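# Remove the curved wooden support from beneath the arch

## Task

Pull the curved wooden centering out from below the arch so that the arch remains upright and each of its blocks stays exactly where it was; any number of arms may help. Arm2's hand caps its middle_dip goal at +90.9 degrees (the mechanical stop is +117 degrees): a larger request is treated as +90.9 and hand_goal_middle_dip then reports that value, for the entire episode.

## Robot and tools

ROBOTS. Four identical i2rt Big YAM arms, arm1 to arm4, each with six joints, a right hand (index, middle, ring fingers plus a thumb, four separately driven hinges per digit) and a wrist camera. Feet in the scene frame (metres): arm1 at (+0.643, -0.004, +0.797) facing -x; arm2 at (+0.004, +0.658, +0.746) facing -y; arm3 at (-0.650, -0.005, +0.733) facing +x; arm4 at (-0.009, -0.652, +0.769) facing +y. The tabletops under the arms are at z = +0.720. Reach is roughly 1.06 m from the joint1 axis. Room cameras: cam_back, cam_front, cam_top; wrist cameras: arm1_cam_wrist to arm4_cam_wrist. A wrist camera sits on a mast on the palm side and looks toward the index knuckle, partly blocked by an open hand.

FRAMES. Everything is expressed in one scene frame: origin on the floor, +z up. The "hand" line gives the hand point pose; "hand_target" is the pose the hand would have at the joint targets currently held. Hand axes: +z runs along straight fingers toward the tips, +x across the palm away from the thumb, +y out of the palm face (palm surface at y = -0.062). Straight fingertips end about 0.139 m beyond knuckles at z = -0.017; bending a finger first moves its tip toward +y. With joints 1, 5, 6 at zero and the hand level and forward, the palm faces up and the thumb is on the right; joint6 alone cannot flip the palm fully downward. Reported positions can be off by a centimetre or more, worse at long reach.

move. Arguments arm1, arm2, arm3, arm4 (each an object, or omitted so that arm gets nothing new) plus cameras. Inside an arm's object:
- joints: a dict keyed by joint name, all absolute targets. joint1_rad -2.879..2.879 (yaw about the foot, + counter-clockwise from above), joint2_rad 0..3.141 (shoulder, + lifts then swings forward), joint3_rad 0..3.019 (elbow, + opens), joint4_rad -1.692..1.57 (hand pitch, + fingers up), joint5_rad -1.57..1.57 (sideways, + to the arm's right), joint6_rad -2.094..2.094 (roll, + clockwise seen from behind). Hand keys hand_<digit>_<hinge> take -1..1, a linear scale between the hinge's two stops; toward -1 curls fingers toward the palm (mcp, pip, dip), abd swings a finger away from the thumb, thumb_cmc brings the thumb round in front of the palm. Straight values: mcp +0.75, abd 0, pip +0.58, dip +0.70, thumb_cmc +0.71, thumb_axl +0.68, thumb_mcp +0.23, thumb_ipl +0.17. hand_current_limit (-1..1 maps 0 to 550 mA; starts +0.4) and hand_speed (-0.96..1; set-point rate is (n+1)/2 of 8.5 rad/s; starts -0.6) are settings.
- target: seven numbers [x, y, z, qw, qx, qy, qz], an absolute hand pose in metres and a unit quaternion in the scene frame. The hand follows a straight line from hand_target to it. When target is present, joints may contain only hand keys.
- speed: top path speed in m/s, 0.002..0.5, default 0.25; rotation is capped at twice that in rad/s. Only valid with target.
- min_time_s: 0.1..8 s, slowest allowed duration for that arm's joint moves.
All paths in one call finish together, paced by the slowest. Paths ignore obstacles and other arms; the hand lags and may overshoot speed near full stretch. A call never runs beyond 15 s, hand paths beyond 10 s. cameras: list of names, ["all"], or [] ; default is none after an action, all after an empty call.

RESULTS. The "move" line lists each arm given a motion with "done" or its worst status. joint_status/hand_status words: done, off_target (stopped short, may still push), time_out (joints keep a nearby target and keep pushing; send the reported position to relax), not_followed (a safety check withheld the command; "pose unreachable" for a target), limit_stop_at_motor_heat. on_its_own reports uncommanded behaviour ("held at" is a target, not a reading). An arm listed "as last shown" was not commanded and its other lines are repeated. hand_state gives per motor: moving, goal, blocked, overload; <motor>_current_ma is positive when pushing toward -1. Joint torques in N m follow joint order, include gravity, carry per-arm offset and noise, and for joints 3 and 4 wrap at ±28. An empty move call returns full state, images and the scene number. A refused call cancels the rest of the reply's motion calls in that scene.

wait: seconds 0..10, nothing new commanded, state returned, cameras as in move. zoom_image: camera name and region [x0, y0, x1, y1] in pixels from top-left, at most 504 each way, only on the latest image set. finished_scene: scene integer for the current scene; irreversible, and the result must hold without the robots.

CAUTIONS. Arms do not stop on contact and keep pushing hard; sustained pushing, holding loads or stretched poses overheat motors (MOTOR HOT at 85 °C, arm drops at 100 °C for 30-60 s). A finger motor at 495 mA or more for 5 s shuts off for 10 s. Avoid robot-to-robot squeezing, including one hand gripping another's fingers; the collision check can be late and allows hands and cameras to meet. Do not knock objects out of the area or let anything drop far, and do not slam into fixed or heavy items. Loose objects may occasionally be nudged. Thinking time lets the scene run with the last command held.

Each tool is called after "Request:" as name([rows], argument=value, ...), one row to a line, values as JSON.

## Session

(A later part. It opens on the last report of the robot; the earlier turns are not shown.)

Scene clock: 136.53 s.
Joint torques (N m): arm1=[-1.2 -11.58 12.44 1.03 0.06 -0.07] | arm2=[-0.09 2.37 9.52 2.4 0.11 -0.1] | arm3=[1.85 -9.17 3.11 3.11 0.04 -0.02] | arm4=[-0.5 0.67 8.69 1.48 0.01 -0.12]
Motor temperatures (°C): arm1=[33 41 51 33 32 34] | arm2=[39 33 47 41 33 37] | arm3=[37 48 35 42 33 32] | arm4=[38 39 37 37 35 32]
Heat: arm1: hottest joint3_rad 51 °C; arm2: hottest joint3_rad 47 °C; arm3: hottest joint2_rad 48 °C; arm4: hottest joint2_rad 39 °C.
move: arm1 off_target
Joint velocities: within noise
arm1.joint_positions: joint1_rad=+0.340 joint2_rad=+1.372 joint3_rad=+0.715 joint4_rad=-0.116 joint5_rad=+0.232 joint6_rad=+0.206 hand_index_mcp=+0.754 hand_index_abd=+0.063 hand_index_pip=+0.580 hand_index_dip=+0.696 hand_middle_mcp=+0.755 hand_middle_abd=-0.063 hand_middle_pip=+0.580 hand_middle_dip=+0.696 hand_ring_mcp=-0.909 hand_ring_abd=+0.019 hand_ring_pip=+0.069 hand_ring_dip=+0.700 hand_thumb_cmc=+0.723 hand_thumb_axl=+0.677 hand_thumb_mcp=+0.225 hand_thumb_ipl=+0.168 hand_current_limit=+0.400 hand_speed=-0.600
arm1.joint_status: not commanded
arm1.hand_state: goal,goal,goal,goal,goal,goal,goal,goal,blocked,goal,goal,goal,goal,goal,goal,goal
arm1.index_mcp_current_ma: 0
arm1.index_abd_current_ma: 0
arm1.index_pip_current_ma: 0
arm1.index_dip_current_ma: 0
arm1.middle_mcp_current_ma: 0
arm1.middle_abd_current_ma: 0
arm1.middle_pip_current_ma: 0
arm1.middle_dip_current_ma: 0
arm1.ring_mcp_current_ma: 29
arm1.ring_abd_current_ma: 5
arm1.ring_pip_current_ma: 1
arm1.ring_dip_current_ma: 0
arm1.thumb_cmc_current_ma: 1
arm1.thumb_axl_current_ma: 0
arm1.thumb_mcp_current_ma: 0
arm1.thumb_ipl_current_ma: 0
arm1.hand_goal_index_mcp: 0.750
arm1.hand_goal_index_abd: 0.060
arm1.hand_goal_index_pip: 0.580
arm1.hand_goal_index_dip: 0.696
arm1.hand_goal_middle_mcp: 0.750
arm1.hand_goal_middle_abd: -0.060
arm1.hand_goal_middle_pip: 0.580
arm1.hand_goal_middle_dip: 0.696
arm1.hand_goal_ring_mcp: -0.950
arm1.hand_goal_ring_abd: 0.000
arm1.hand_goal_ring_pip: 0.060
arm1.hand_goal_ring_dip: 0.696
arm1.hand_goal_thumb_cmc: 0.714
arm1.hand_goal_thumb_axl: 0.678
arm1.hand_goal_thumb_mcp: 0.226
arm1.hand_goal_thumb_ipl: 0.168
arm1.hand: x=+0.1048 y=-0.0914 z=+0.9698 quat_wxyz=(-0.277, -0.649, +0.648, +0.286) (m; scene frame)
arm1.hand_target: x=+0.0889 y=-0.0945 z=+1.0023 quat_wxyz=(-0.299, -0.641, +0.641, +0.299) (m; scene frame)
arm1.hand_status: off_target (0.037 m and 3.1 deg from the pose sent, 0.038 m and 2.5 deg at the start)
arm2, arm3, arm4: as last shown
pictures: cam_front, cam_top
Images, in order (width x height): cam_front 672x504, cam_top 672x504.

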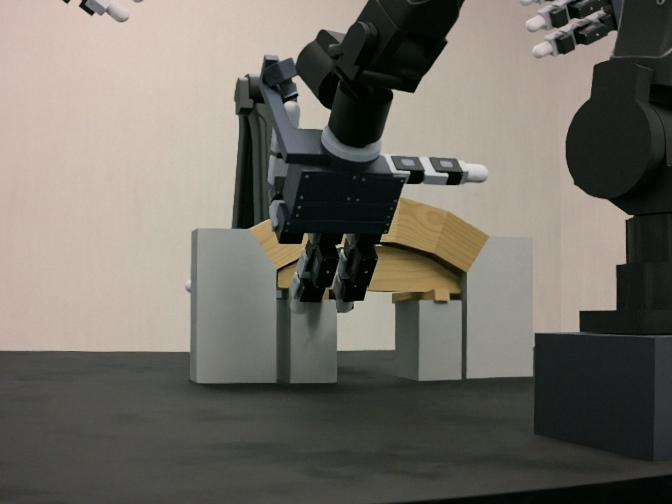

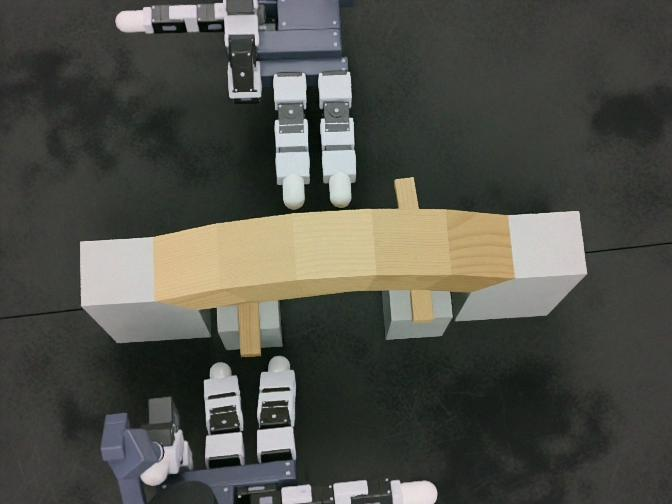

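Request:
move(arm1={"target": [0.070, -0.095, 1.020, 0.2988, 0.6408, -0.6408, -0.2988], "speed": 0.1}, cameras=["cam_top", "cam_front"])

Request:
zoom_image(camera="cam_front", region=[250, 230, 400, 330])

Request:
zoom_image(camera="cam_top", region=[180, 280, 330, 400])

Scene clock: 137.73 s.
Joint torques (N m): arm1=[-1.32 -10.46 12.96 1.11 0.07 -0.06] | arm2=[-0.09 2.32 9.52 2.41 0.11 -0.09] | arm3=[2.32 -10.29 2.93 3.34 0.08 0.05] | arm4=[-0.56 0.67 8.7 1.46 0 -0.11]
Motor temperatures (°C): arm1=[33 41 51 33 32 34] | arm2=[39 33 47 41 33 37] | arm3=[37 48 35 42 33 32] | arm4=[38 39 37 37 35 32]
Heat: arm1: hottest joint3_rad 51 °C; arm2: hottest joint3_rad 47 °C; arm3: hottest joint2_rad 48 °C; arm4: hottest joint2_rad 39 °C.
move: arm1 off_target
Joint velocities: within noise
arm1.joint_positions: joint1_rad=+0.329 joint2_rad=+1.370 joint3_rad=+0.783 joint4_rad=-0.169 joint5_rad=+0.222 joint6_rad=+0.198 hand_index_mcp=+0.754 hand_index_abd=+0.063 hand_index_pip=+0.580 hand_index_dip=+0.696 hand_middle_mcp=+0.755 hand_middle_abd=-0.063 hand_middle_pip=+0.580 hand_middle_dip=+0.696 hand_ring_mcp=-0.909 hand_ring_abd=+0.019 hand_ring_pip=+0.069 hand_ring_dip=+0.700 hand_thumb_cmc=+0.723 hand_thumb_axl=+0.677 hand_thumb_mcp=+0.225 hand_thumb_ipl=+0.168 hand_current_limit=+0.400 hand_speed=-0.600
arm1.joint_status: not commanded
arm1.hand_state: goal,goal,goal,goal,goal,goal,goal,goal,blocked,goal,goal,goal,goal,goal,goal,goal
arm1.index_mcp_current_ma: 0
arm1.index_abd_current_ma: 0
arm1.index_pip_current_ma: 0
arm1.index_dip_current_ma: 0
arm1.middle_mcp_current_ma: 0
arm1.middle_abd_current_ma: 0
arm1.middle_pip_current_ma: 0
arm1.middle_dip_current_ma: 0
arm1.ring_mcp_current_ma: 29
arm1.ring_abd_current_ma: 5
arm1.ring_pip_current_ma: 1
arm1.ring_dip_current_ma: 0
arm1.thumb_cmc_current_ma: 1
arm1.thumb_axl_current_ma: 0
arm1.thumb_mcp_current_ma: 0
arm1.thumb_ipl_current_ma: 0
arm1.hand_goal_index_mcp: 0.750
arm1.hand_goal_index_abd: 0.060
arm1.hand_goal_index_pip: 0.580
arm1.hand_goal_index_dip: 0.696
arm1.hand_goal_middle_mcp: 0.750
arm1.hand_goal_middle_abd: -0.060
arm1.hand_goal_middle_pip: 0.580
arm1.hand_goal_middle_dip: 0.696
arm1.hand_goal_ring_mcp: -0.950
arm1.hand_goal_ring_abd: 0.000
arm1.hand_goal_ring_pip: 0.060
arm1.hand_goal_ring_dip: 0.696
arm1.hand_goal_thumb_cmc: 0.714
arm1.hand_goal_thumb_axl: 0.678
arm1.hand_goal_thumb_mcp: 0.226
arm1.hand_goal_thumb_ipl: 0.168
arm1.hand: x=+0.0877 y=-0.0929 z=+0.9948 quat_wxyz=(-0.284, -0.647, +0.646, +0.289) (m; scene frame)
arm1.hand_target: x=+0.0717 y=-0.0946 z=+1.0202 quat_wxyz=(-0.299, -0.641, +0.641, +0.299) (m; scene frame)
arm1.hand_status: off_target (0.031 m and 2.3 deg from the pose sent, 0.061 m and 3.1 deg at the start)
arm2, arm3, arm4: as last shown
pictures: cam_front, cam_top
Images, in order (width x height): cam_front 672x504, cam_top 672x504.

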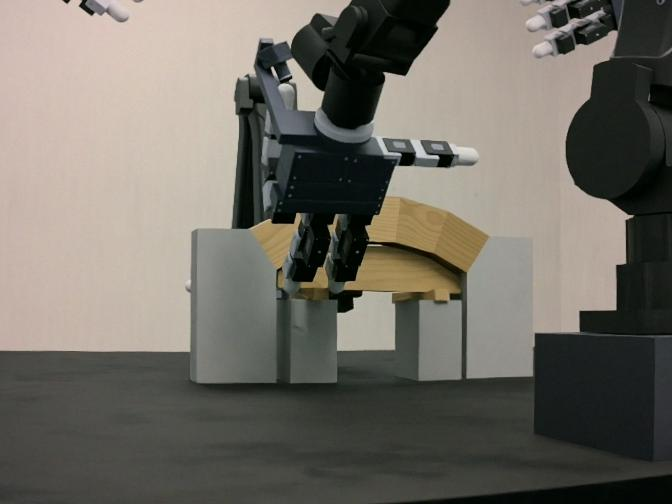

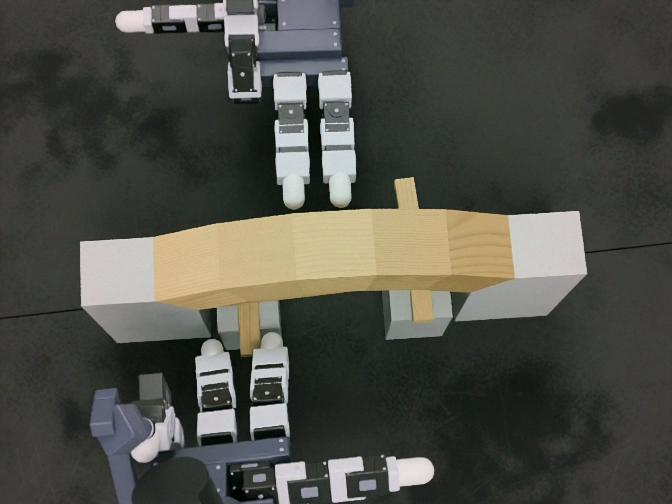

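Scaled by 3.360 from the camera's 672x504 image, which has a finer 960x720 frame.

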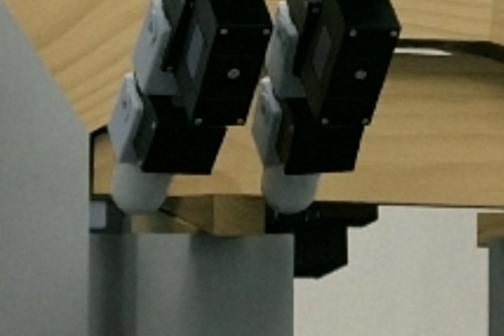

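Scaled by 3.360 from the camera's 672x504 image, which has a finer 960x720 frame.

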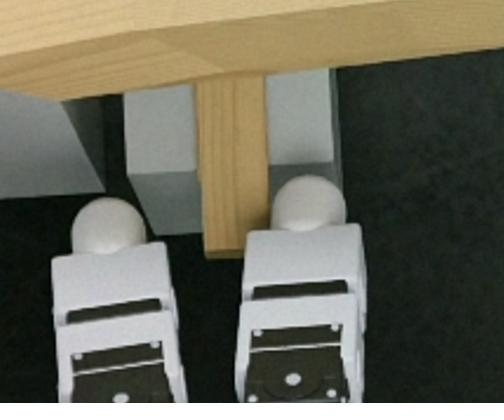

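Request:
move(arm1={"target": [0.068, -0.086, 1.004, 0.2988, 0.6408, -0.6408, -0.2988], "speed": 0.1}, cameras=["cam_top", "cam_front"])

Request:
zoom_image(camera="cam_front", region=[250, 230, 400, 330])

Request:
zoom_image(camera="cam_top", region=[180, 280, 330, 400])

Scene clock: 139.03 s.
Joint torques (N m): arm1=[-0.85 -9.17 11.14 2.07 0.11 -0.08] | arm2=[-0.09 2.32 9.54 2.41 0.11 -0.09] | arm3=[1.38 -10.11 3.15 3.37 0.11 0.09] | arm4=[-0.62 0.67 8.7 1.48 0 -0.11]
Motor temperatures (°C): arm1=[33 41 51 33 32 34] | arm2=[39 33 47 41 33 37] | arm3=[37 48 34 42 33 32] | arm4=[38 39 38 37 35 32]
Heat: arm1: hottest joint3_rad 51 °C; arm2: hottest joint3_rad 47 °C; arm3: hottest joint2_rad 48 °C; arm4: hottest joint2_rad 39 °C.
move: arm1 off_target
Joint velocities: within noise
arm1.joint_positions: joint1_rad=+0.305 joint2_rad=+1.382 joint3_rad=+0.783 joint4_rad=-0.138 joint5_rad=+0.204 joint6_rad=+0.182 hand_index_mcp=+0.754 hand_index_abd=+0.063 hand_index_pip=+0.580 hand_index_dip=+0.696 hand_middle_mcp=+0.755 hand_middle_abd=-0.063 hand_middle_pip=+0.580 hand_middle_dip=+0.696 hand_ring_mcp=-0.909 hand_ring_abd=+0.019 hand_ring_pip=+0.069 hand_ring_dip=+0.700 hand_thumb_cmc=+0.723 hand_thumb_axl=+0.677 hand_thumb_mcp=+0.225 hand_thumb_ipl=+0.168 hand_current_limit=+0.400 hand_speed=-0.600
arm1.joint_status: not commanded
arm1.hand_state: goal,goal,goal,goal,goal,goal,goal,goal,blocked,goal,goal,goal,goal,goal,goal,goal
arm1.index_mcp_current_ma: 0
arm1.index_abd_current_ma: 0
arm1.index_pip_current_ma: 0
arm1.index_dip_current_ma: 0
arm1.middle_mcp_current_ma: 0
arm1.middle_abd_current_ma: 0
arm1.middle_pip_current_ma: 0
arm1.middle_dip_current_ma: 0
arm1.ring_mcp_current_ma: 29
arm1.ring_abd_current_ma: 5
arm1.ring_pip_current_ma: 1
arm1.ring_dip_current_ma: 0
arm1.thumb_cmc_current_ma: 1
arm1.thumb_axl_current_ma: 0
arm1.thumb_mcp_current_ma: 0
arm1.thumb_ipl_current_ma: 0
arm1.hand_goal_index_mcp: 0.750
arm1.hand_goal_index_abd: 0.060
arm1.hand_goal_index_pip: 0.580
arm1.hand_goal_index_dip: 0.696
arm1.hand_goal_middle_mcp: 0.750
arm1.hand_goal_middle_abd: -0.060
arm1.hand_goal_middle_pip: 0.580
arm1.hand_goal_middle_dip: 0.696
arm1.hand_goal_ring_mcp: -0.950
arm1.hand_goal_ring_abd: 0.000
arm1.hand_goal_ring_pip: 0.060
arm1.hand_goal_ring_dip: 0.696
arm1.hand_goal_thumb_cmc: 0.714
arm1.hand_goal_thumb_axl: 0.678
arm1.hand_goal_thumb_mcp: 0.226
arm1.hand_goal_thumb_ipl: 0.168
arm1.hand: x=+0.0815 y=-0.0847 z=+0.9949 quat_wxyz=(-0.290, -0.644, +0.645, +0.292) (m; scene frame)
arm1.hand_target: x=+0.0687 y=-0.0858 z=+1.0040 quat_wxyz=(-0.299, -0.641, +0.641, +0.299) (m; scene frame)
arm1.hand_status: off_target (0.016 m and 1.4 deg from the pose sent, 0.023 m and 2.3 deg at the start)
arm2, arm3, arm4: as last shown
pictures: cam_front, cam_top
Images, in order (width x height): cam_front 672x504, cam_top 672x504.

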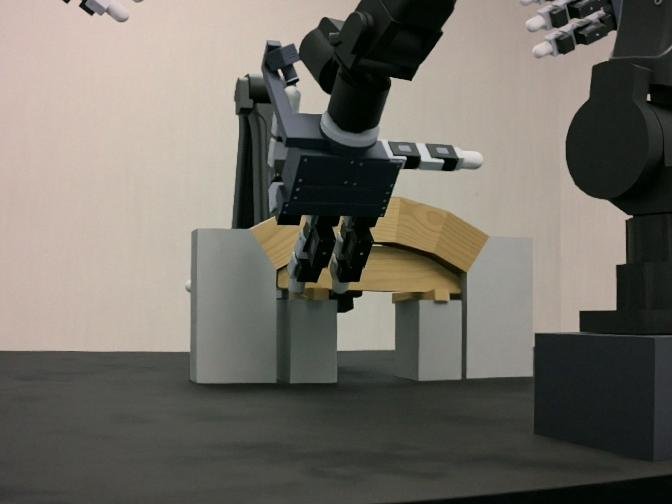

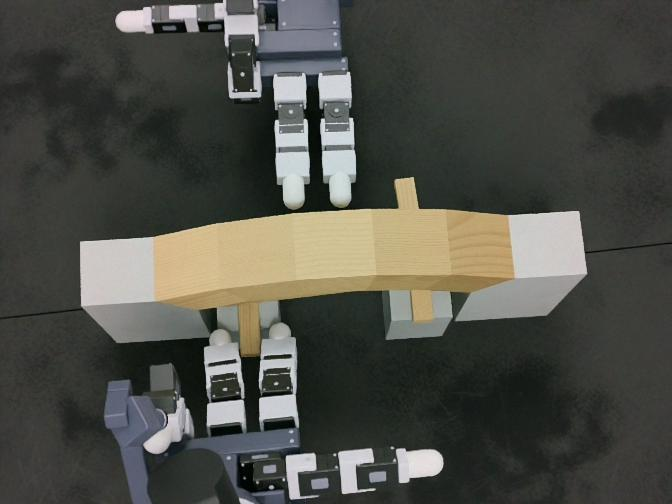

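Scaled by 3.360 from the camera's 672x504 image, which has a finer 960x720 frame.

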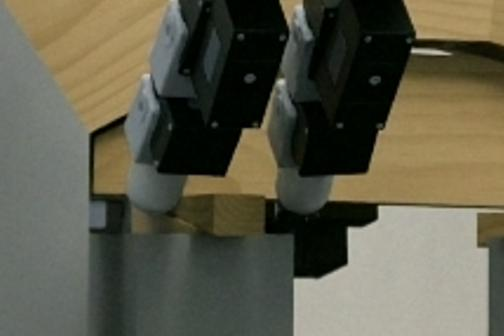

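Scaled by 3.360 from the camera's 672x504 image, which has a finer 960x720 frame.

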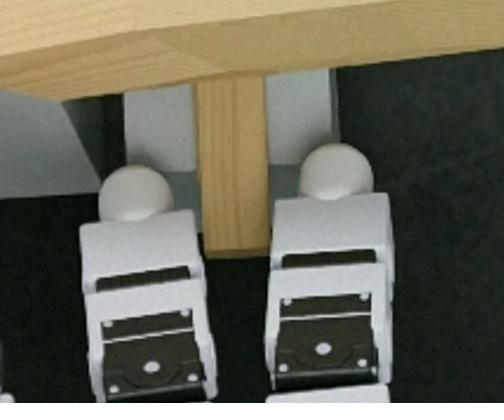

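Request:
move(arm1={"target": [0.066, -0.087, 0.990, 0.2988, 0.6408, -0.6408, -0.2988], "speed": 0.1}, cameras=["cam_top", "cam_front"])

Request:
zoom_image(camera="cam_front", region=[250, 230, 400, 330])

Request:
zoom_image(camera="cam_top", region=[180, 280, 330, 400])

Scene clock: 140.23 s.
Joint torques (N m): arm1=[-1.67 -9.88 10.28 2.17 0.09 -0.07] | arm2=[-0.09 2.26 9.52 2.41 0.11 -0.1] | arm3=[2.2 -9.88 3.03 3.23 0.14 0.07] | arm4=[-0.56 0.56 8.69 1.47 0 -0.11]
Motor temperatures (°C): arm1=[33 41 51 33 32 34] | arm2=[39 33 47 41 33 37] | arm3=[37 48 34 42 33 32] | arm4=[38 39 38 37 35 32]
Heat: arm1: hottest joint3_rad 51 °C; arm2: hottest joint3_rad 47 °C; arm3: hottest joint2_rad 48 °C; arm4: hottest joint2_rad 39 °C.
move: arm1 done
Joint velocities: within noise
arm1.joint_positions: joint1_rad=+0.305 joint2_rad=+1.413 joint3_rad=+0.783 joint4_rad=-0.094 joint5_rad=+0.204 joint6_rad=+0.182 hand_index_mcp=+0.755 hand_index_abd=+0.063 hand_index_pip=+0.580 hand_index_dip=+0.696 hand_middle_mcp=+0.755 hand_middle_abd=-0.063 hand_middle_pip=+0.580 hand_middle_dip=+0.696 hand_ring_mcp=-0.909 hand_ring_abd=+0.019 hand_ring_pip=+0.069 hand_ring_dip=+0.700 hand_thumb_cmc=+0.723 hand_thumb_axl=+0.677 hand_thumb_mcp=+0.225 hand_thumb_ipl=+0.168 hand_current_limit=+0.400 hand_speed=-0.600
arm1.joint_status: not commanded
arm1.hand_state: goal,goal,goal,goal,goal,goal,goal,goal,blocked,goal,goal,goal,goal,goal,goal,goal
arm1.index_mcp_current_ma: 0
arm1.index_abd_current_ma: 0
arm1.index_pip_current_ma: 0
arm1.index_dip_current_ma: 0
arm1.middle_mcp_current_ma: 0
arm1.middle_abd_current_ma: 0
arm1.middle_pip_current_ma: 0
arm1.middle_dip_current_ma: 0
arm1.ring_mcp_current_ma: 29
arm1.ring_abd_current_ma: 5
arm1.ring_pip_current_ma: 1
arm1.ring_dip_current_ma: 0
arm1.thumb_cmc_current_ma: 1
arm1.thumb_axl_current_ma: 0
arm1.thumb_mcp_current_ma: 0
arm1.thumb_ipl_current_ma: 0
arm1.hand_goal_index_mcp: 0.750
arm1.hand_goal_index_abd: 0.060
arm1.hand_goal_index_pip: 0.580
arm1.hand_goal_index_dip: 0.696
arm1.hand_goal_middle_mcp: 0.750
arm1.hand_goal_middle_abd: -0.060
arm1.hand_goal_middle_pip: 0.580
arm1.hand_goal_middle_dip: 0.696
arm1.hand_goal_ring_mcp: -0.950
arm1.hand_goal_ring_abd: 0.000
arm1.hand_goal_ring_pip: 0.060
arm1.hand_goal_ring_dip: 0.696
arm1.hand_goal_thumb_cmc: 0.714
arm1.hand_goal_thumb_axl: 0.678
arm1.hand_goal_thumb_mcp: 0.226
arm1.hand_goal_thumb_ipl: 0.168
arm1.hand: x=+0.0754 y=-0.0864 z=+0.9876 quat_wxyz=(-0.295, -0.642, +0.644, +0.295) (m; scene frame)
arm1.hand_target: x=+0.0663 y=-0.0869 z=+0.9900 quat_wxyz=(-0.299, -0.641, +0.641, +0.299) (m; scene frame)
arm1.hand_status: done (0.010 m and 0.7 deg from the pose sent, 0.016 m and 1.4 deg at the start)
arm2, arm3, arm4: as last shown
pictures: cam_front, cam_top
Images, in order (width x height): cam_front 672x504, cam_top 672x504.

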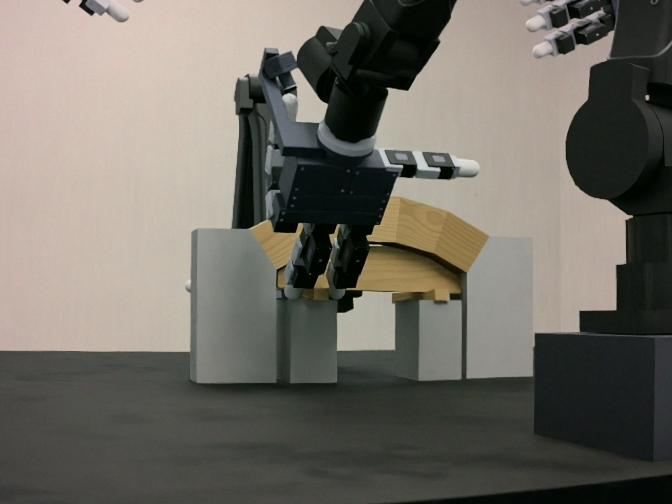

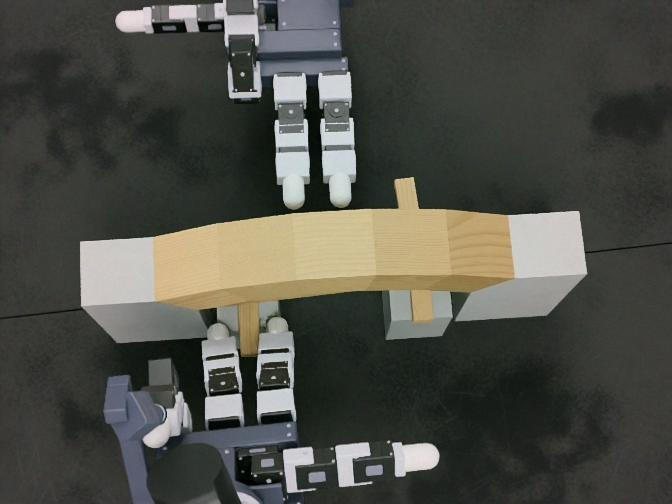

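Scaled by 3.360 from the camera's 672x504 image, which has a finer 960x720 frame.

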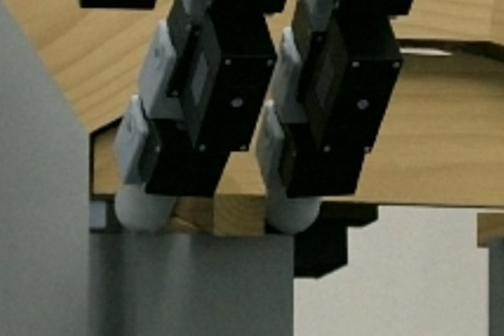

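Scaled by 3.360 from the camera's 672x504 image, which has a finer 960x720 frame.

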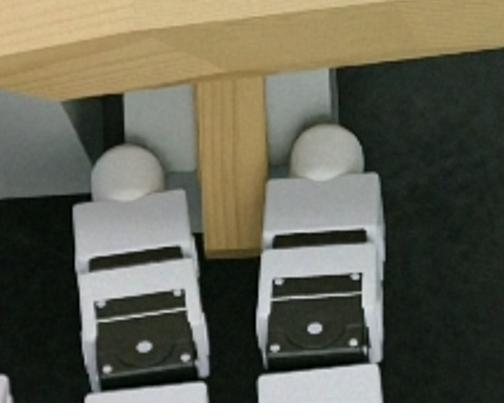

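Request:
move(arm1={"joints": {"hand_index_abd": -0.16, "hand_middle_abd": 0.16}}, cameras=["cam_top", "cam_front"])

Request:
zoom_image(camera="cam_front", region=[250, 230, 400, 330])

Request:
zoom_image(camera="cam_top", region=[180, 280, 330, 400])

Scene clock: 141.10 s.
Joint torques (N m): arm1=[-1.03 -9.76 10.1 2.06 0.11 -0.1] | arm2=[-0.09 2.32 9.54 2.4 0.11 -0.09] | arm3=[1.9 -10.05 3.12 3.34 0.07 0.07] | arm4=[-0.5 0.62 8.7 1.48 0 -0.12]
Motor temperatures (°C): arm1=[33 41 51 33 32 34] | arm2=[39 33 47 41 33 37] | arm3=[37 48 34 41 33 32] | arm4=[38 39 38 37 35 32]
Heat: arm1: hottest joint3_rad 51 °C; arm2: hottest joint3_rad 47 °C; arm3: hottest joint2_rad 48 °C; arm4: hottest joint2_rad 39 °C.
move: arm1 off_target
Joint velocities: within noise
arm1.joint_positions: joint1_rad=+0.305 joint2_rad=+1.413 joint3_rad=+0.783 joint4_rad=-0.094 joint5_rad=+0.204 joint6_rad=+0.182 hand_index_mcp=+0.755 hand_index_abd=-0.035 hand_index_pip=+0.580 hand_index_dip=+0.696 hand_middle_mcp=+0.755 hand_middle_abd=+0.043 hand_middle_pip=+0.580 hand_middle_dip=+0.696 hand_ring_mcp=-0.909 hand_ring_abd=+0.019 hand_ring_pip=+0.069 hand_ring_dip=+0.700 hand_thumb_cmc=+0.723 hand_thumb_axl=+0.677 hand_thumb_mcp=+0.225 hand_thumb_ipl=+0.168 hand_current_limit=+0.400 hand_speed=-0.600
arm1.joint_status: hand_index_abd off_target (ended at -0.035, target -0.160); hand_middle_abd off_target (ended at +0.043, target +0.160)
arm1.hand_state: goal,blocked,goal,goal,goal,blocked,goal,goal,blocked,goal,goal,goal,goal,goal,goal,goal
arm1.index_mcp_current_ma: 0
arm1.index_abd_current_ma: 180
arm1.index_pip_current_ma: 0
arm1.index_dip_current_ma: 0
arm1.middle_mcp_current_ma: 0
arm1.middle_abd_current_ma: -158
arm1.middle_pip_current_ma: 0
arm1.middle_dip_current_ma: 0
arm1.ring_mcp_current_ma: 29
arm1.ring_abd_current_ma: 5
arm1.ring_pip_current_ma: 1
arm1.ring_dip_current_ma: 0
arm1.thumb_cmc_current_ma: 1
arm1.thumb_axl_current_ma: 0
arm1.thumb_mcp_current_ma: 0
arm1.thumb_ipl_current_ma: 0
arm1.hand_goal_index_mcp: 0.750
arm1.hand_goal_index_abd: -0.160
arm1.hand_goal_index_pip: 0.580
arm1.hand_goal_index_dip: 0.696
arm1.hand_goal_middle_mcp: 0.750
arm1.hand_goal_middle_abd: 0.160
arm1.hand_goal_middle_pip: 0.580
arm1.hand_goal_middle_dip: 0.696
arm1.hand_goal_ring_mcp: -0.950
arm1.hand_goal_ring_abd: 0.000
arm1.hand_goal_ring_pip: 0.060
arm1.hand_goal_ring_dip: 0.696
arm1.hand_goal_thumb_cmc: 0.714
arm1.hand_goal_thumb_axl: 0.678
arm1.hand_goal_thumb_mcp: 0.226
arm1.hand_goal_thumb_ipl: 0.168
arm1.hand: x=+0.0753 y=-0.0864 z=+0.9876 quat_wxyz=(-0.295, -0.642, +0.644, +0.295) (m; scene frame)
arm1.hand_target: x=+0.0663 y=-0.0869 z=+0.9899 quat_wxyz=(-0.299, -0.641, +0.641, +0.299) (m; scene frame)
arm1.hand_status: not commanded
arm2.joint_positions: joint1_rad=+0.026 joint2_rad=+0.643 joint3_rad=+1.411 joint4_rad=-1.287 joint5_rad=+0.093 joint6_rad=+1.162 hand_index_mcp=+0.755 hand_index_abd=+0.000 hand_index_pip=+0.577 hand_index_dip=+0.696 hand_middle_mcp=+0.755 hand_middle_abd=+0.000 hand_middle_pip=+0.577 hand_middle_dip=+0.696 hand_ring_mcp=+0.755 hand_ring_abd=+0.000 hand_ring_pip=+0.577 hand_ring_dip=+0.696 hand_thumb_cmc=+0.715 hand_thumb_axl=+0.677 hand_thumb_mcp=+0.226 hand_thumb_ipl=+0.168 hand_current_limit=+0.400 hand_speed=-0.600
arm2.joint_status: not commanded
arm2.hand_state: goal,goal,goal,goal,goal,goal,goal,goal,goal,goal,goal,goal,goal,goal,goal,goal
arm2.index_mcp_current_ma: 0
arm2.index_abd_current_ma: 0
arm2.index_pip_current_ma: 0
arm2.index_dip_current_ma: 0
arm2.middle_mcp_current_ma: 0
arm2.middle_abd_current_ma: 0
arm2.middle_pip_current_ma: 0
arm2.middle_dip_current_ma: 0
arm2.ring_mcp_current_ma: 0
arm2.ring_abd_current_ma: 0
arm2.ring_pip_current_ma: 0
arm2.ring_dip_current_ma: 0
arm2.thumb_cmc_current_ma: 0
arm2.thumb_axl_current_ma: 0
arm2.thumb_mcp_current_ma: 0
arm2.thumb_ipl_current_ma: 0
arm2.hand_goal_index_mcp: 0.754
arm2.hand_goal_index_abd: 0.000
arm2.hand_goal_index_pip: 0.576
arm2.hand_goal_index_dip: 0.696
arm2.hand_goal_middle_mcp: 0.754
arm2.hand_goal_middle_abd: 0.000
arm2.hand_goal_middle_pip: 0.576
arm2.hand_goal_middle_dip: 0.696
arm2.hand_goal_ring_mcp: 0.754
arm2.hand_goal_ring_abd: 0.000
arm2.hand_goal_ring_pip: 0.576
arm2.hand_goal_ring_dip: 0.696
arm2.hand_goal_thumb_cmc: 0.714
arm2.hand_goal_thumb_axl: 0.678
arm2.hand_goal_thumb_mcp: 0.226
arm2.hand_goal_thumb_ipl: 0.168
arm2.hand: x=-0.1014 y=+0.4106 z=+1.3164 quat_wxyz=(+0.442, +0.708, -0.495, +0.241) (m; scene frame)
arm2.hand_target: x=-0.1015 y=+0.4137 z=+1.3285 quat_wxyz=(+0.451, +0.702, -0.492, +0.248) (m; scene frame)
arm2.hand_status: not commanded
arm3.joint_positions: joint1_rad=-0.002 joint2_rad=+1.818 joint3_rad=+0.399 joint4_rad=+1.410 joint5_rad=+0.081 joint6_rad=-0.003 hand_index_mcp=-0.953 hand_index_abd=+0.000 hand_index_pip=+0.054 hand_index_dip=+0.696 hand_middle_mcp=+0.642 hand_middle_abd=+0.000 hand_middle_pip=+0.584 hand_middle_dip=+0.699 hand_ring_mcp=+0.640 hand_ring_abd=+0.000 hand_ring_pip=+0.583 hand_ring_dip=+0.700 hand_thumb_cmc=+0.722 hand_thumb_axl=+0.677 hand_thumb_mcp=+0.226 hand_thumb_ipl=+0.168 hand_current_limit=+0.400 hand_speed=-0.600
arm3.joint_status: not commanded
arm3.hand_state: goal,goal,goal,goal,blocked,goal,goal,goal,blocked,goal,goal,goal,goal,goal,goal,goal
arm3.index_mcp_current_ma: 0
arm3.index_abd_current_ma: 0
arm3.index_pip_current_ma: -1
arm3.index_dip_current_ma: 0
arm3.middle_mcp_current_ma: 9
arm3.middle_abd_current_ma: 0
arm3.middle_pip_current_ma: 1
arm3.middle_dip_current_ma: 0
arm3.ring_mcp_current_ma: 7
arm3.ring_abd_current_ma: 0
arm3.ring_pip_current_ma: 1
arm3.ring_dip_current_ma: 0
arm3.thumb_cmc_current_ma: 1
arm3.thumb_axl_current_ma: 0
arm3.thumb_mcp_current_ma: 0
arm3.thumb_ipl_current_ma: 0
arm3.hand_goal_index_mcp: -0.950
arm3.hand_goal_index_abd: 0.000
arm3.hand_goal_index_pip: 0.060
arm3.hand_goal_index_dip: 0.696
arm3.hand_goal_middle_mcp: 0.620
arm3.hand_goal_middle_abd: 0.000
arm3.hand_goal_middle_pip: 0.576
arm3.hand_goal_middle_dip: 0.696
arm3.hand_goal_ring_mcp: 0.620
arm3.hand_goal_ring_abd: 0.000
arm3.hand_goal_ring_pip: 0.576
arm3.hand_goal_ring_dip: 0.696
arm3.hand_goal_thumb_cmc: 0.714
arm3.hand_goal_thumb_axl: 0.678
arm3.hand_goal_thumb_mcp: 0.226
arm3.hand_goal_thumb_ipl: 0.168
arm3.hand: x=-0.1665 y=-0.0314 z=+0.9236 quat_wxyz=(+0.516, +0.514, +0.486, +0.483) (m; scene frame)
arm3.hand_target: x=-0.1700 y=-0.0273 z=+0.9284 quat_wxyz=(+0.517, +0.509, +0.482, +0.491) (m; scene frame)
arm3.hand_status: not commanded
arm4.joint_positions: joint1_rad=+0.002 joint2_rad=+0.640 joint3_rad=+1.352 joint4_rad=-1.260 joint5_rad=-0.057 joint6_rad=+1.182 hand_index_mcp=+0.754 hand_index_abd=+0.000 hand_index_pip=+0.577 hand_index_dip=+0.696 hand_middle_mcp=+0.754 hand_middle_abd=+0.000 hand_middle_pip=+0.577 hand_middle_dip=+0.696 hand_ring_mcp=+0.754 hand_ring_abd=+0.000 hand_ring_pip=+0.577 hand_ring_dip=+0.696 hand_thumb_cmc=+0.714 hand_thumb_axl=+0.677 hand_thumb_mcp=+0.226 hand_thumb_ipl=+0.168 hand_current_limit=+0.400 hand_speed=-0.600
arm4.joint_status: not commanded
arm4.hand_state: goal,goal,goal,goal,goal,goal,goal,goal,goal,goal,goal,goal,goal,goal,goal,goal
arm4.index_mcp_current_ma: 0
arm4.index_abd_current_ma: 0
arm4.index_pip_current_ma: 0
arm4.index_dip_current_ma: 0
arm4.middle_mcp_current_ma: 0
arm4.middle_abd_current_ma: 0
arm4.middle_pip_current_ma: 0
arm4.middle_dip_current_ma: 0
arm4.ring_mcp_current_ma: 0
arm4.ring_abd_current_ma: 0
arm4.ring_pip_current_ma: 0
arm4.ring_dip_current_ma: 0
arm4.thumb_cmc_current_ma: 0
arm4.thumb_axl_current_ma: 0
arm4.thumb_mcp_current_ma: 0
arm4.thumb_ipl_current_ma: 0
arm4.hand_goal_index_mcp: 0.754
arm4.hand_goal_index_abd: 0.000
arm4.hand_goal_index_pip: 0.576
arm4.hand_goal_index_dip: 0.696
arm4.hand_goal_middle_mcp: 0.754
arm4.hand_goal_middle_abd: 0.000
arm4.hand_goal_middle_pip: 0.576
arm4.hand_goal_middle_dip: 0.696
arm4.hand_goal_ring_mcp: 0.754
arm4.hand_goal_ring_abd: 0.000
arm4.hand_goal_ring_pip: 0.576
arm4.hand_goal_ring_dip: 0.696
arm4.hand_goal_thumb_cmc: 0.714
arm4.hand_goal_thumb_axl: 0.678
arm4.hand_goal_thumb_mcp: 0.226
arm4.hand_goal_thumb_ipl: 0.168
arm4.hand: x=+0.0525 y=-0.3823 z=+1.3097 quat_wxyz=(-0.296, +0.459, +0.741, +0.392) (m; scene frame)
arm4.hand_target: x=+0.0524 y=-0.3847 z=+1.3217 quat_wxyz=(-0.302, +0.455, +0.736, +0.401) (m; scene frame)
arm4.hand_status: not commanded
pictures: cam_front, cam_top
Images, in order (width x height): cam_front 672x504, cam_top 672x504.

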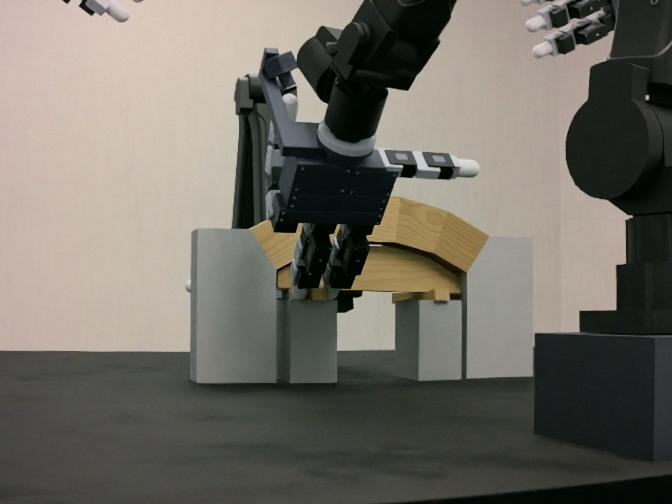

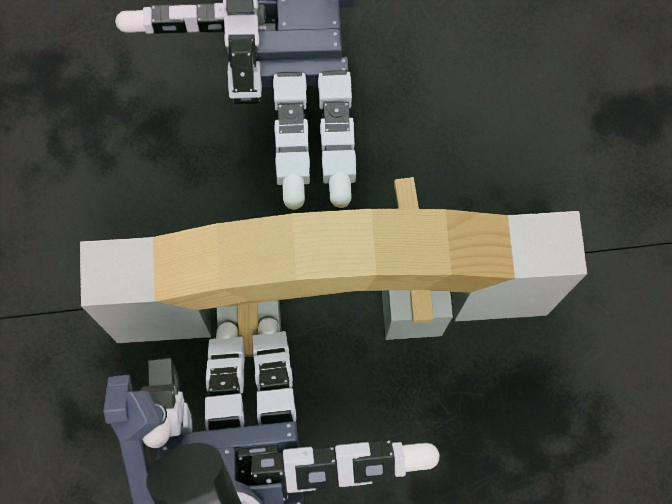

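Scaled by 3.360 from the camera's 672x504 image, which has a finer 960x720 frame.

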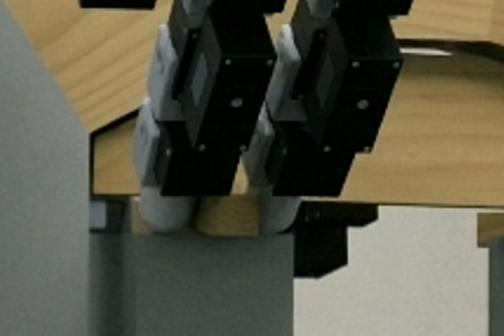

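Scaled by 3.360 from the camera's 672x504 image, which has a finer 960x720 frame.

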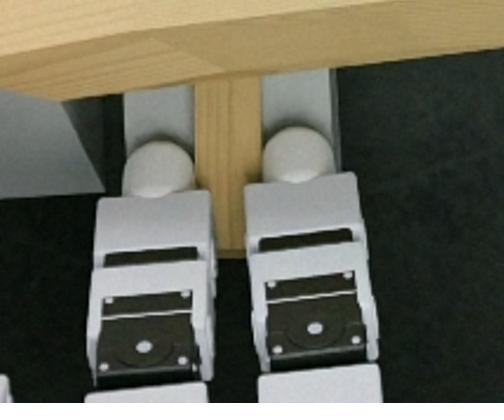

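Request:
move(arm1={"target": [0.090, -0.088, 0.998, 0.2988, 0.6408, -0.6408, -0.2988], "speed": 0.1}, cameras=["cam_top", "cam_front"])

Request:
zoom_image(camera="cam_front", region=[250, 200, 490, 330])

Request:
zoom_image(camera="cam_top", region=[180, 280, 330, 400])

Scene clock: 142.43 s.
Joint torques (N m): arm1=[0.26 -12.98 8.12 1.2 0.4 0.04] | arm2=[-0.09 2.26 9.54 2.41 0.11 -0.1] | arm3=[2.32 -9.7 2.95 3.44 0.08 0.06] | arm4=[-0.56 0.73 8.7 1.48 0.01 -0.11]
Motor temperatures (°C): arm1=[33 41 51 33 32 34] | arm2=[39 33 47 41 33 37] | arm3=[37 48 34 41 33 32] | arm4=[38 39 38 37 35 32]
Heat: arm1: hottest joint3_rad 51 °C; arm2: hottest joint3_rad 47 °C; arm3: hottest joint2_rad 48 °C; arm4: hottest joint2_rad 39 °C.
move: arm1 done
Joint velocities: within noise
arm1.joint_positions: joint1_rad=+0.309 joint2_rad=+1.385 joint3_rad=+0.764 joint4_rad=-0.103 joint5_rad=+0.209 joint6_rad=+0.182 hand_index_mcp=+0.759 hand_index_abd=-0.035 hand_index_pip=+0.583 hand_index_dip=+0.696 hand_middle_mcp=+0.761 hand_middle_abd=+0.043 hand_middle_pip=+0.584 hand_middle_dip=+0.696 hand_ring_mcp=-0.909 hand_ring_abd=+0.019 hand_ring_pip=+0.069 hand_ring_dip=+0.700 hand_thumb_cmc=+0.723 hand_thumb_axl=+0.677 hand_thumb_mcp=+0.225 hand_thumb_ipl=+0.168 hand_current_limit=+0.400 hand_speed=-0.600
arm1.joint_status: not commanded
arm1.hand_state: goal,blocked,goal,goal,goal,blocked,goal,goal,blocked,goal,goal,goal,goal,goal,goal,goal
arm1.index_mcp_current_ma: 2
arm1.index_abd_current_ma: 180
arm1.index_pip_current_ma: 0
arm1.index_dip_current_ma: 0
arm1.middle_mcp_current_ma: 2
arm1.middle_abd_current_ma: -158
arm1.middle_pip_current_ma: 0
arm1.middle_dip_current_ma: 0
arm1.ring_mcp_current_ma: 29
arm1.ring_abd_current_ma: 5
arm1.ring_pip_current_ma: 1
arm1.ring_dip_current_ma: 0
arm1.thumb_cmc_current_ma: 1
arm1.thumb_axl_current_ma: 0
arm1.thumb_mcp_current_ma: 0
arm1.thumb_ipl_current_ma: 0
arm1.hand_goal_index_mcp: 0.750
arm1.hand_goal_index_abd: -0.160
arm1.hand_goal_index_pip: 0.580
arm1.hand_goal_index_dip: 0.696
arm1.hand_goal_middle_mcp: 0.750
arm1.hand_goal_middle_abd: 0.160
arm1.hand_goal_middle_pip: 0.580
arm1.hand_goal_middle_dip: 0.696
arm1.hand_goal_ring_mcp: -0.950
arm1.hand_goal_ring_abd: 0.000
arm1.hand_goal_ring_pip: 0.060
arm1.hand_goal_ring_dip: 0.696
arm1.hand_goal_thumb_cmc: 0.714
arm1.hand_goal_thumb_axl: 0.678
arm1.hand_goal_thumb_mcp: 0.226
arm1.hand_goal_thumb_ipl: 0.168
arm1.hand: x=+0.0843 y=-0.0858 z=+0.9905 quat_wxyz=(-0.294, -0.642, +0.643, +0.296) (m; scene frame)
arm1.hand_target: x=+0.0898 y=-0.0880 z=+0.9978 quat_wxyz=(-0.299, -0.641, +0.641, +0.299) (m; scene frame)
arm1.hand_status: done (0.010 m and 0.7 deg from the pose sent, 0.018 m and 0.7 deg at the start)
arm2, arm3, arm4: as last shown
pictures: cam_front, cam_top
Images, in order (width x height): cam_front 672x504, cam_top 672x504.

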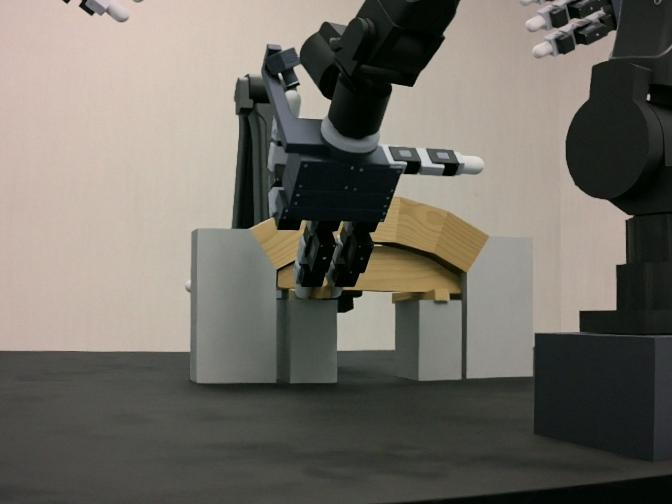

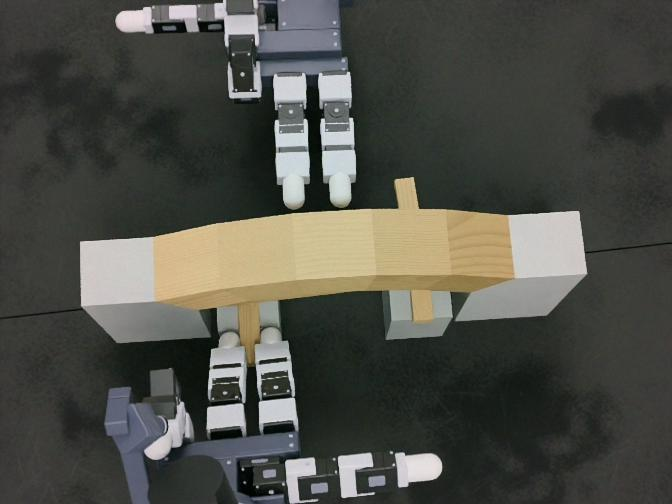

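Scaled by 2.100 from the camera's 672x504 image, which has a finer 960x720 frame.

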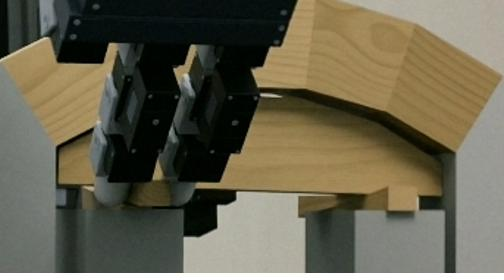

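Scaled by 3.360 from the camera's 672x504 image, which has a finer 960x720 frame.

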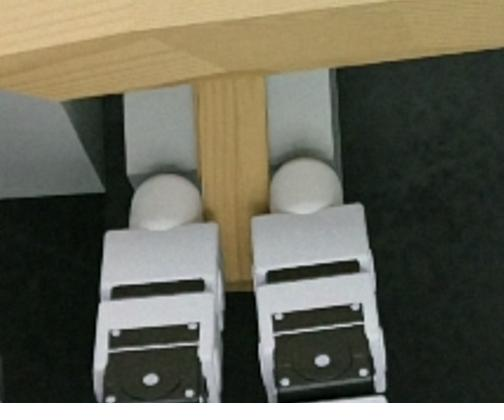

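Request:
move(arm1={"target": [0.118, -0.090, 1.003, 0.2988, 0.6408, -0.6408, -0.2988], "speed": 0.1}, cameras=["cam_top", "cam_front", "arm3_cam_wrist"])

Request:
zoom_image(camera="cam_front", region=[250, 200, 490, 330])

Request:
zoom_image(camera="cam_top", region=[180, 280, 330, 400])

Request:
zoom_image(camera="arm3_cam_wrist", region=[60, 0, 440, 240])

Scene clock: 143.63 s.
Joint torques (N m): arm1=[0.15 -11.22 8.27 1.29 0.4 0.08] | arm2=[-0.09 2.26 9.52 2.41 0.11 -0.09] | arm3=[2.43 -9.47 3.02 3.38 0.06 -0.01] | arm4=[-0.5 0.73 8.72 1.47 0 -0.12]
Motor temperatures (°C): arm1=[33 41 51 33 32 34] | arm2=[39 33 47 41 33 37] | arm3=[37 48 34 41 33 32] | arm4=[38 39 38 37 35 32]
Heat: arm1: hottest joint3_rad 51 °C; arm2: hottest joint3_rad 47 °C; arm3: hottest joint2_rad 48 °C; arm4: hottest joint2_rad 39 °C.
move: arm1 done
Joint velocities: within noise
arm1.joint_positions: joint1_rad=+0.338 joint2_rad=+1.299 joint3_rad=+0.705 joint4_rad=-0.133 joint5_rad=+0.231 joint6_rad=+0.196 hand_index_mcp=+0.767 hand_index_abd=-0.035 hand_index_pip=+0.590 hand_index_dip=+0.701 hand_middle_mcp=+0.766 hand_middle_abd=+0.043 hand_middle_pip=+0.590 hand_middle_dip=+0.702 hand_ring_mcp=-0.909 hand_ring_abd=+0.019 hand_ring_pip=+0.069 hand_ring_dip=+0.700 hand_thumb_cmc=+0.723 hand_thumb_axl=+0.677 hand_thumb_mcp=+0.225 hand_thumb_ipl=+0.168 hand_current_limit=+0.400 hand_speed=-0.600
arm1.joint_status: not commanded
arm1.hand_state: goal,blocked,goal,goal,goal,blocked,goal,goal,blocked,goal,goal,goal,goal,goal,goal,goal
arm1.index_mcp_current_ma: 5
arm1.index_abd_current_ma: 180
arm1.index_pip_current_ma: 2
arm1.index_dip_current_ma: 0
arm1.middle_mcp_current_ma: 4
arm1.middle_abd_current_ma: -158
arm1.middle_pip_current_ma: 2
arm1.middle_dip_current_ma: 1
arm1.ring_mcp_current_ma: 29
arm1.ring_abd_current_ma: 5
arm1.ring_pip_current_ma: 1
arm1.ring_dip_current_ma: 0
arm1.thumb_cmc_current_ma: 1
arm1.thumb_axl_current_ma: 0
arm1.thumb_mcp_current_ma: 0
arm1.thumb_ipl_current_ma: 0
arm1.hand_goal_index_mcp: 0.750
arm1.hand_goal_index_abd: -0.160
arm1.hand_goal_index_pip: 0.580
arm1.hand_goal_index_dip: 0.696
arm1.hand_goal_middle_mcp: 0.750
arm1.hand_goal_middle_abd: 0.160
arm1.hand_goal_middle_pip: 0.580
arm1.hand_goal_middle_dip: 0.696
arm1.hand_goal_ring_mcp: -0.950
arm1.hand_goal_ring_abd: 0.000
arm1.hand_goal_ring_pip: 0.060
arm1.hand_goal_ring_dip: 0.696
arm1.hand_goal_thumb_cmc: 0.714
arm1.hand_goal_thumb_axl: 0.678
arm1.hand_goal_thumb_mcp: 0.226
arm1.hand_goal_thumb_ipl: 0.168
arm1.hand: x=+0.1131 y=-0.0888 z=+0.9983 quat_wxyz=(-0.295, -0.644, +0.641, +0.298) (m; scene frame)
arm1.hand_target: x=+0.1178 y=-0.0900 z=+1.0029 quat_wxyz=(-0.299, -0.641, +0.641, +0.299) (m; scene frame)
arm1.hand_status: done (0.007 m and 0.6 deg from the pose sent, 0.036 m and 0.7 deg at the start)
arm2, arm3, arm4: as last shown
pictures: arm3_cam_wrist, cam_front, cam_top
Images, in order (width x height): arm3_cam_wrist 672x504, cam_front 672x504, cam_top 672x504.

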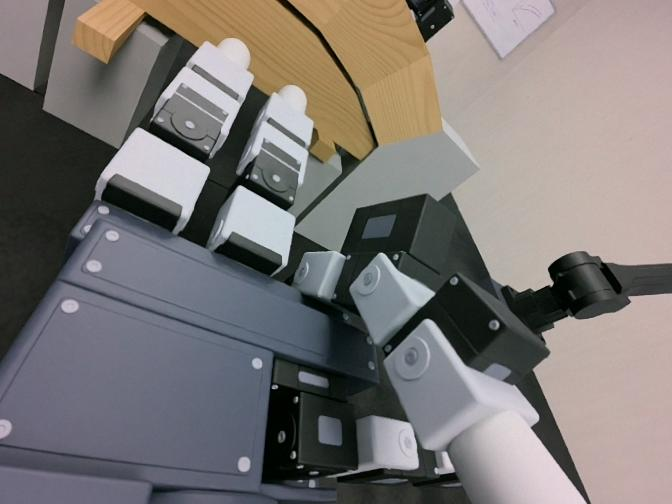

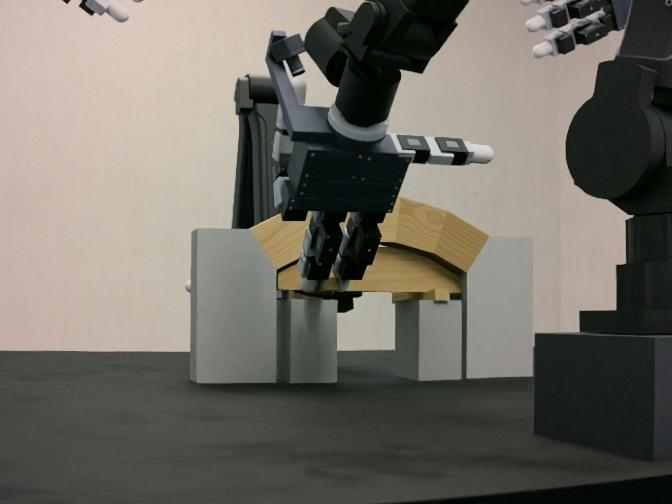

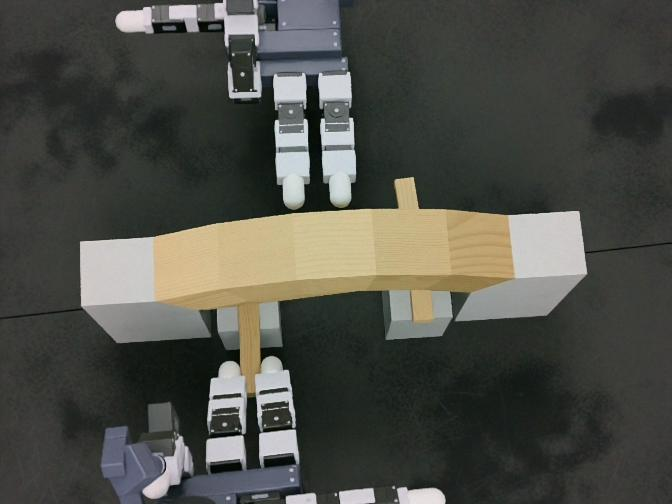

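Scaled by 2.100 from the camera's 672x504 image, which has a finer 960x720 frame.

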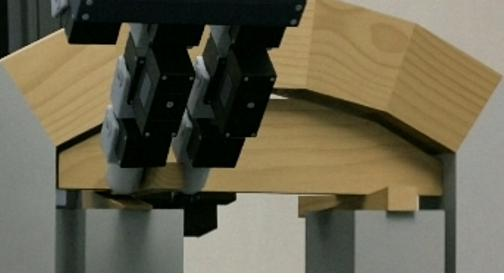

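Scaled by 3.360 from the camera's 672x504 image, which has a finer 960x720 frame.

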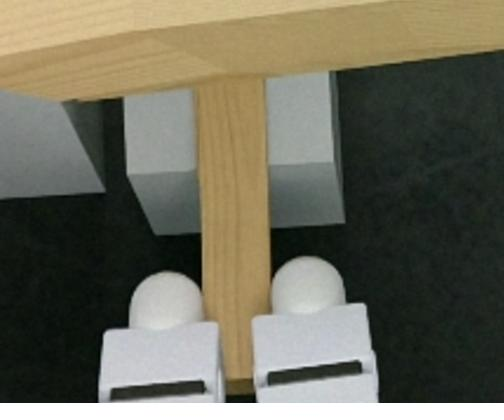

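Scaled by 1.326 from the camera's 672x504 image, which has a finer 960x720 frame.

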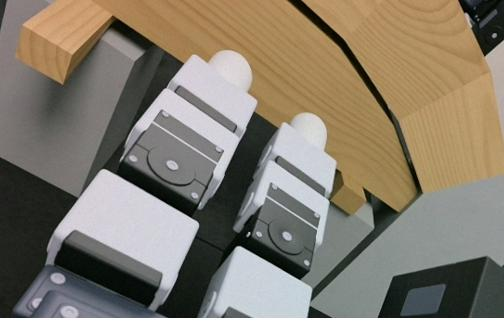

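Request:
move(arm1={"target": [0.138, -0.091, 0.996, 0.2988, 0.6408, -0.6408, -0.2988], "speed": 0.1}, cameras=["cam_top", "cam_front"])

Request:
zoom_image(camera="cam_front", region=[250, 200, 490, 330])

Request:
zoom_image(camera="cam_top", region=[180, 280, 330, 400])

Scene clock: 144.87 s.
Joint torques (N m): arm1=[-0.09 -9.99 7.91 1.85 0.38 0.1] | arm2=[-0.03 2.32 9.54 2.41 0.11 -0.09] | arm3=[2.32 -10.87 2.8 3.38 0.12 -0.03] | arm4=[-0.56 0.62 8.72 1.48 0.01 -0.12]
Motor temperatures (°C): arm1=[33 41 51 33 32 34] | arm2=[39 33 47 41 33 37] | arm3=[37 48 34 41 33 32] | arm4=[38 39 38 37 35 32]
Heat: arm1: hottest joint3_rad 51 °C; arm2: hottest joint3_rad 47 °C; arm3: hottest joint2_rad 48 °C; arm4: hottest joint2_rad 39 °C.
move: arm1 done
Joint velocities: within noise
arm1.joint_positions: joint1_rad=+0.359 joint2_rad=+1.252 joint3_rad=+0.655 joint4_rad=-0.133 joint5_rad=+0.248 joint6_rad=+0.209 hand_index_mcp=+0.760 hand_index_abd=-0.035 hand_index_pip=+0.584 hand_index_dip=+0.699 hand_middle_mcp=+0.766 hand_middle_abd=+0.043 hand_middle_pip=+0.590 hand_middle_dip=+0.701 hand_ring_mcp=-0.909 hand_ring_abd=+0.019 hand_ring_pip=+0.069 hand_ring_dip=+0.700 hand_thumb_cmc=+0.723 hand_thumb_axl=+0.677 hand_thumb_mcp=+0.225 hand_thumb_ipl=+0.168 hand_current_limit=+0.400 hand_speed=-0.600
arm1.joint_status: not commanded
arm1.hand_state: goal,blocked,goal,goal,goal,blocked,goal,goal,blocked,goal,goal,goal,goal,goal,goal,goal
arm1.index_mcp_current_ma: 2
arm1.index_abd_current_ma: 180
arm1.index_pip_current_ma: 0
arm1.index_dip_current_ma: 0
arm1.middle_mcp_current_ma: 4
arm1.middle_abd_current_ma: -158
arm1.middle_pip_current_ma: 2
arm1.middle_dip_current_ma: 0
arm1.ring_mcp_current_ma: 29
arm1.ring_abd_current_ma: 5
arm1.ring_pip_current_ma: 1
arm1.ring_dip_current_ma: 0
arm1.thumb_cmc_current_ma: 1
arm1.thumb_axl_current_ma: 0
arm1.thumb_mcp_current_ma: 0
arm1.thumb_ipl_current_ma: 0
arm1.hand_goal_index_mcp: 0.750
arm1.hand_goal_index_abd: -0.160
arm1.hand_goal_index_pip: 0.580
arm1.hand_goal_index_dip: 0.696
arm1.hand_goal_middle_mcp: 0.750
arm1.hand_goal_middle_abd: 0.160
arm1.hand_goal_middle_pip: 0.580
arm1.hand_goal_middle_dip: 0.696
arm1.hand_goal_ring_mcp: -0.950
arm1.hand_goal_ring_abd: 0.000
arm1.hand_goal_ring_pip: 0.060
arm1.hand_goal_ring_dip: 0.696
arm1.hand_goal_thumb_cmc: 0.714
arm1.hand_goal_thumb_axl: 0.678
arm1.hand_goal_thumb_mcp: 0.226
arm1.hand_goal_thumb_ipl: 0.168
arm1.hand: x=+0.1333 y=-0.0899 z=+0.9951 quat_wxyz=(-0.294, -0.644, +0.640, +0.298) (m; scene frame)
arm1.hand_target: x=+0.1378 y=-0.0909 z=+0.9960 quat_wxyz=(-0.299, -0.641, +0.641, +0.299) (m; scene frame)
arm1.hand_status: done (0.005 m and 0.7 deg from the pose sent, 0.025 m and 0.6 deg at the start)
arm2, arm3, arm4: as last shown
pictures: cam_front, cam_top
Images, in order (width x height): cam_front 672x504, cam_top 672x504.

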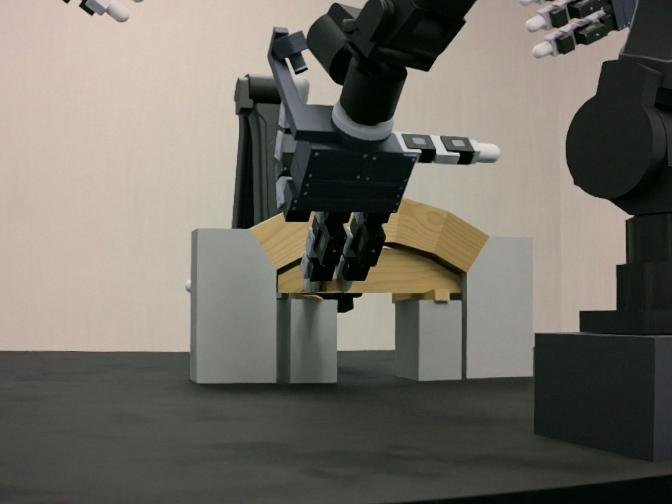

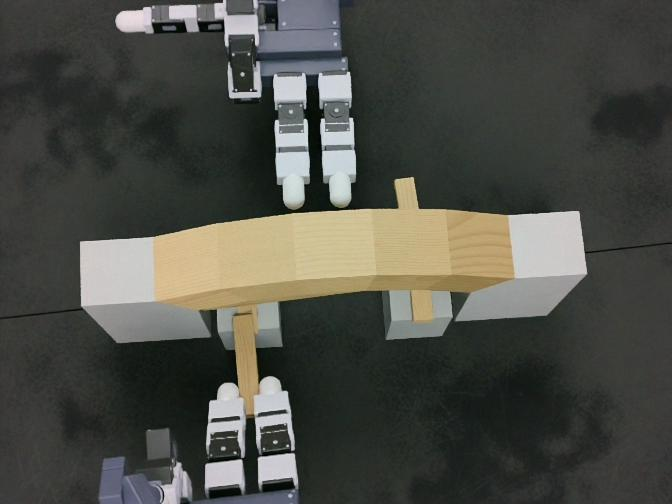

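Scaled by 2.100 from the camera's 672x504 image, which has a finer 960x720 frame.

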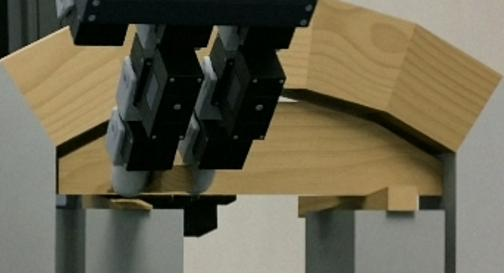

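Scaled by 3.360 from the camera's 672x504 image, which has a finer 960x720 frame.

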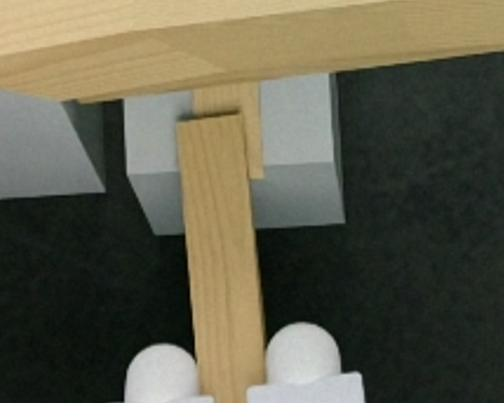

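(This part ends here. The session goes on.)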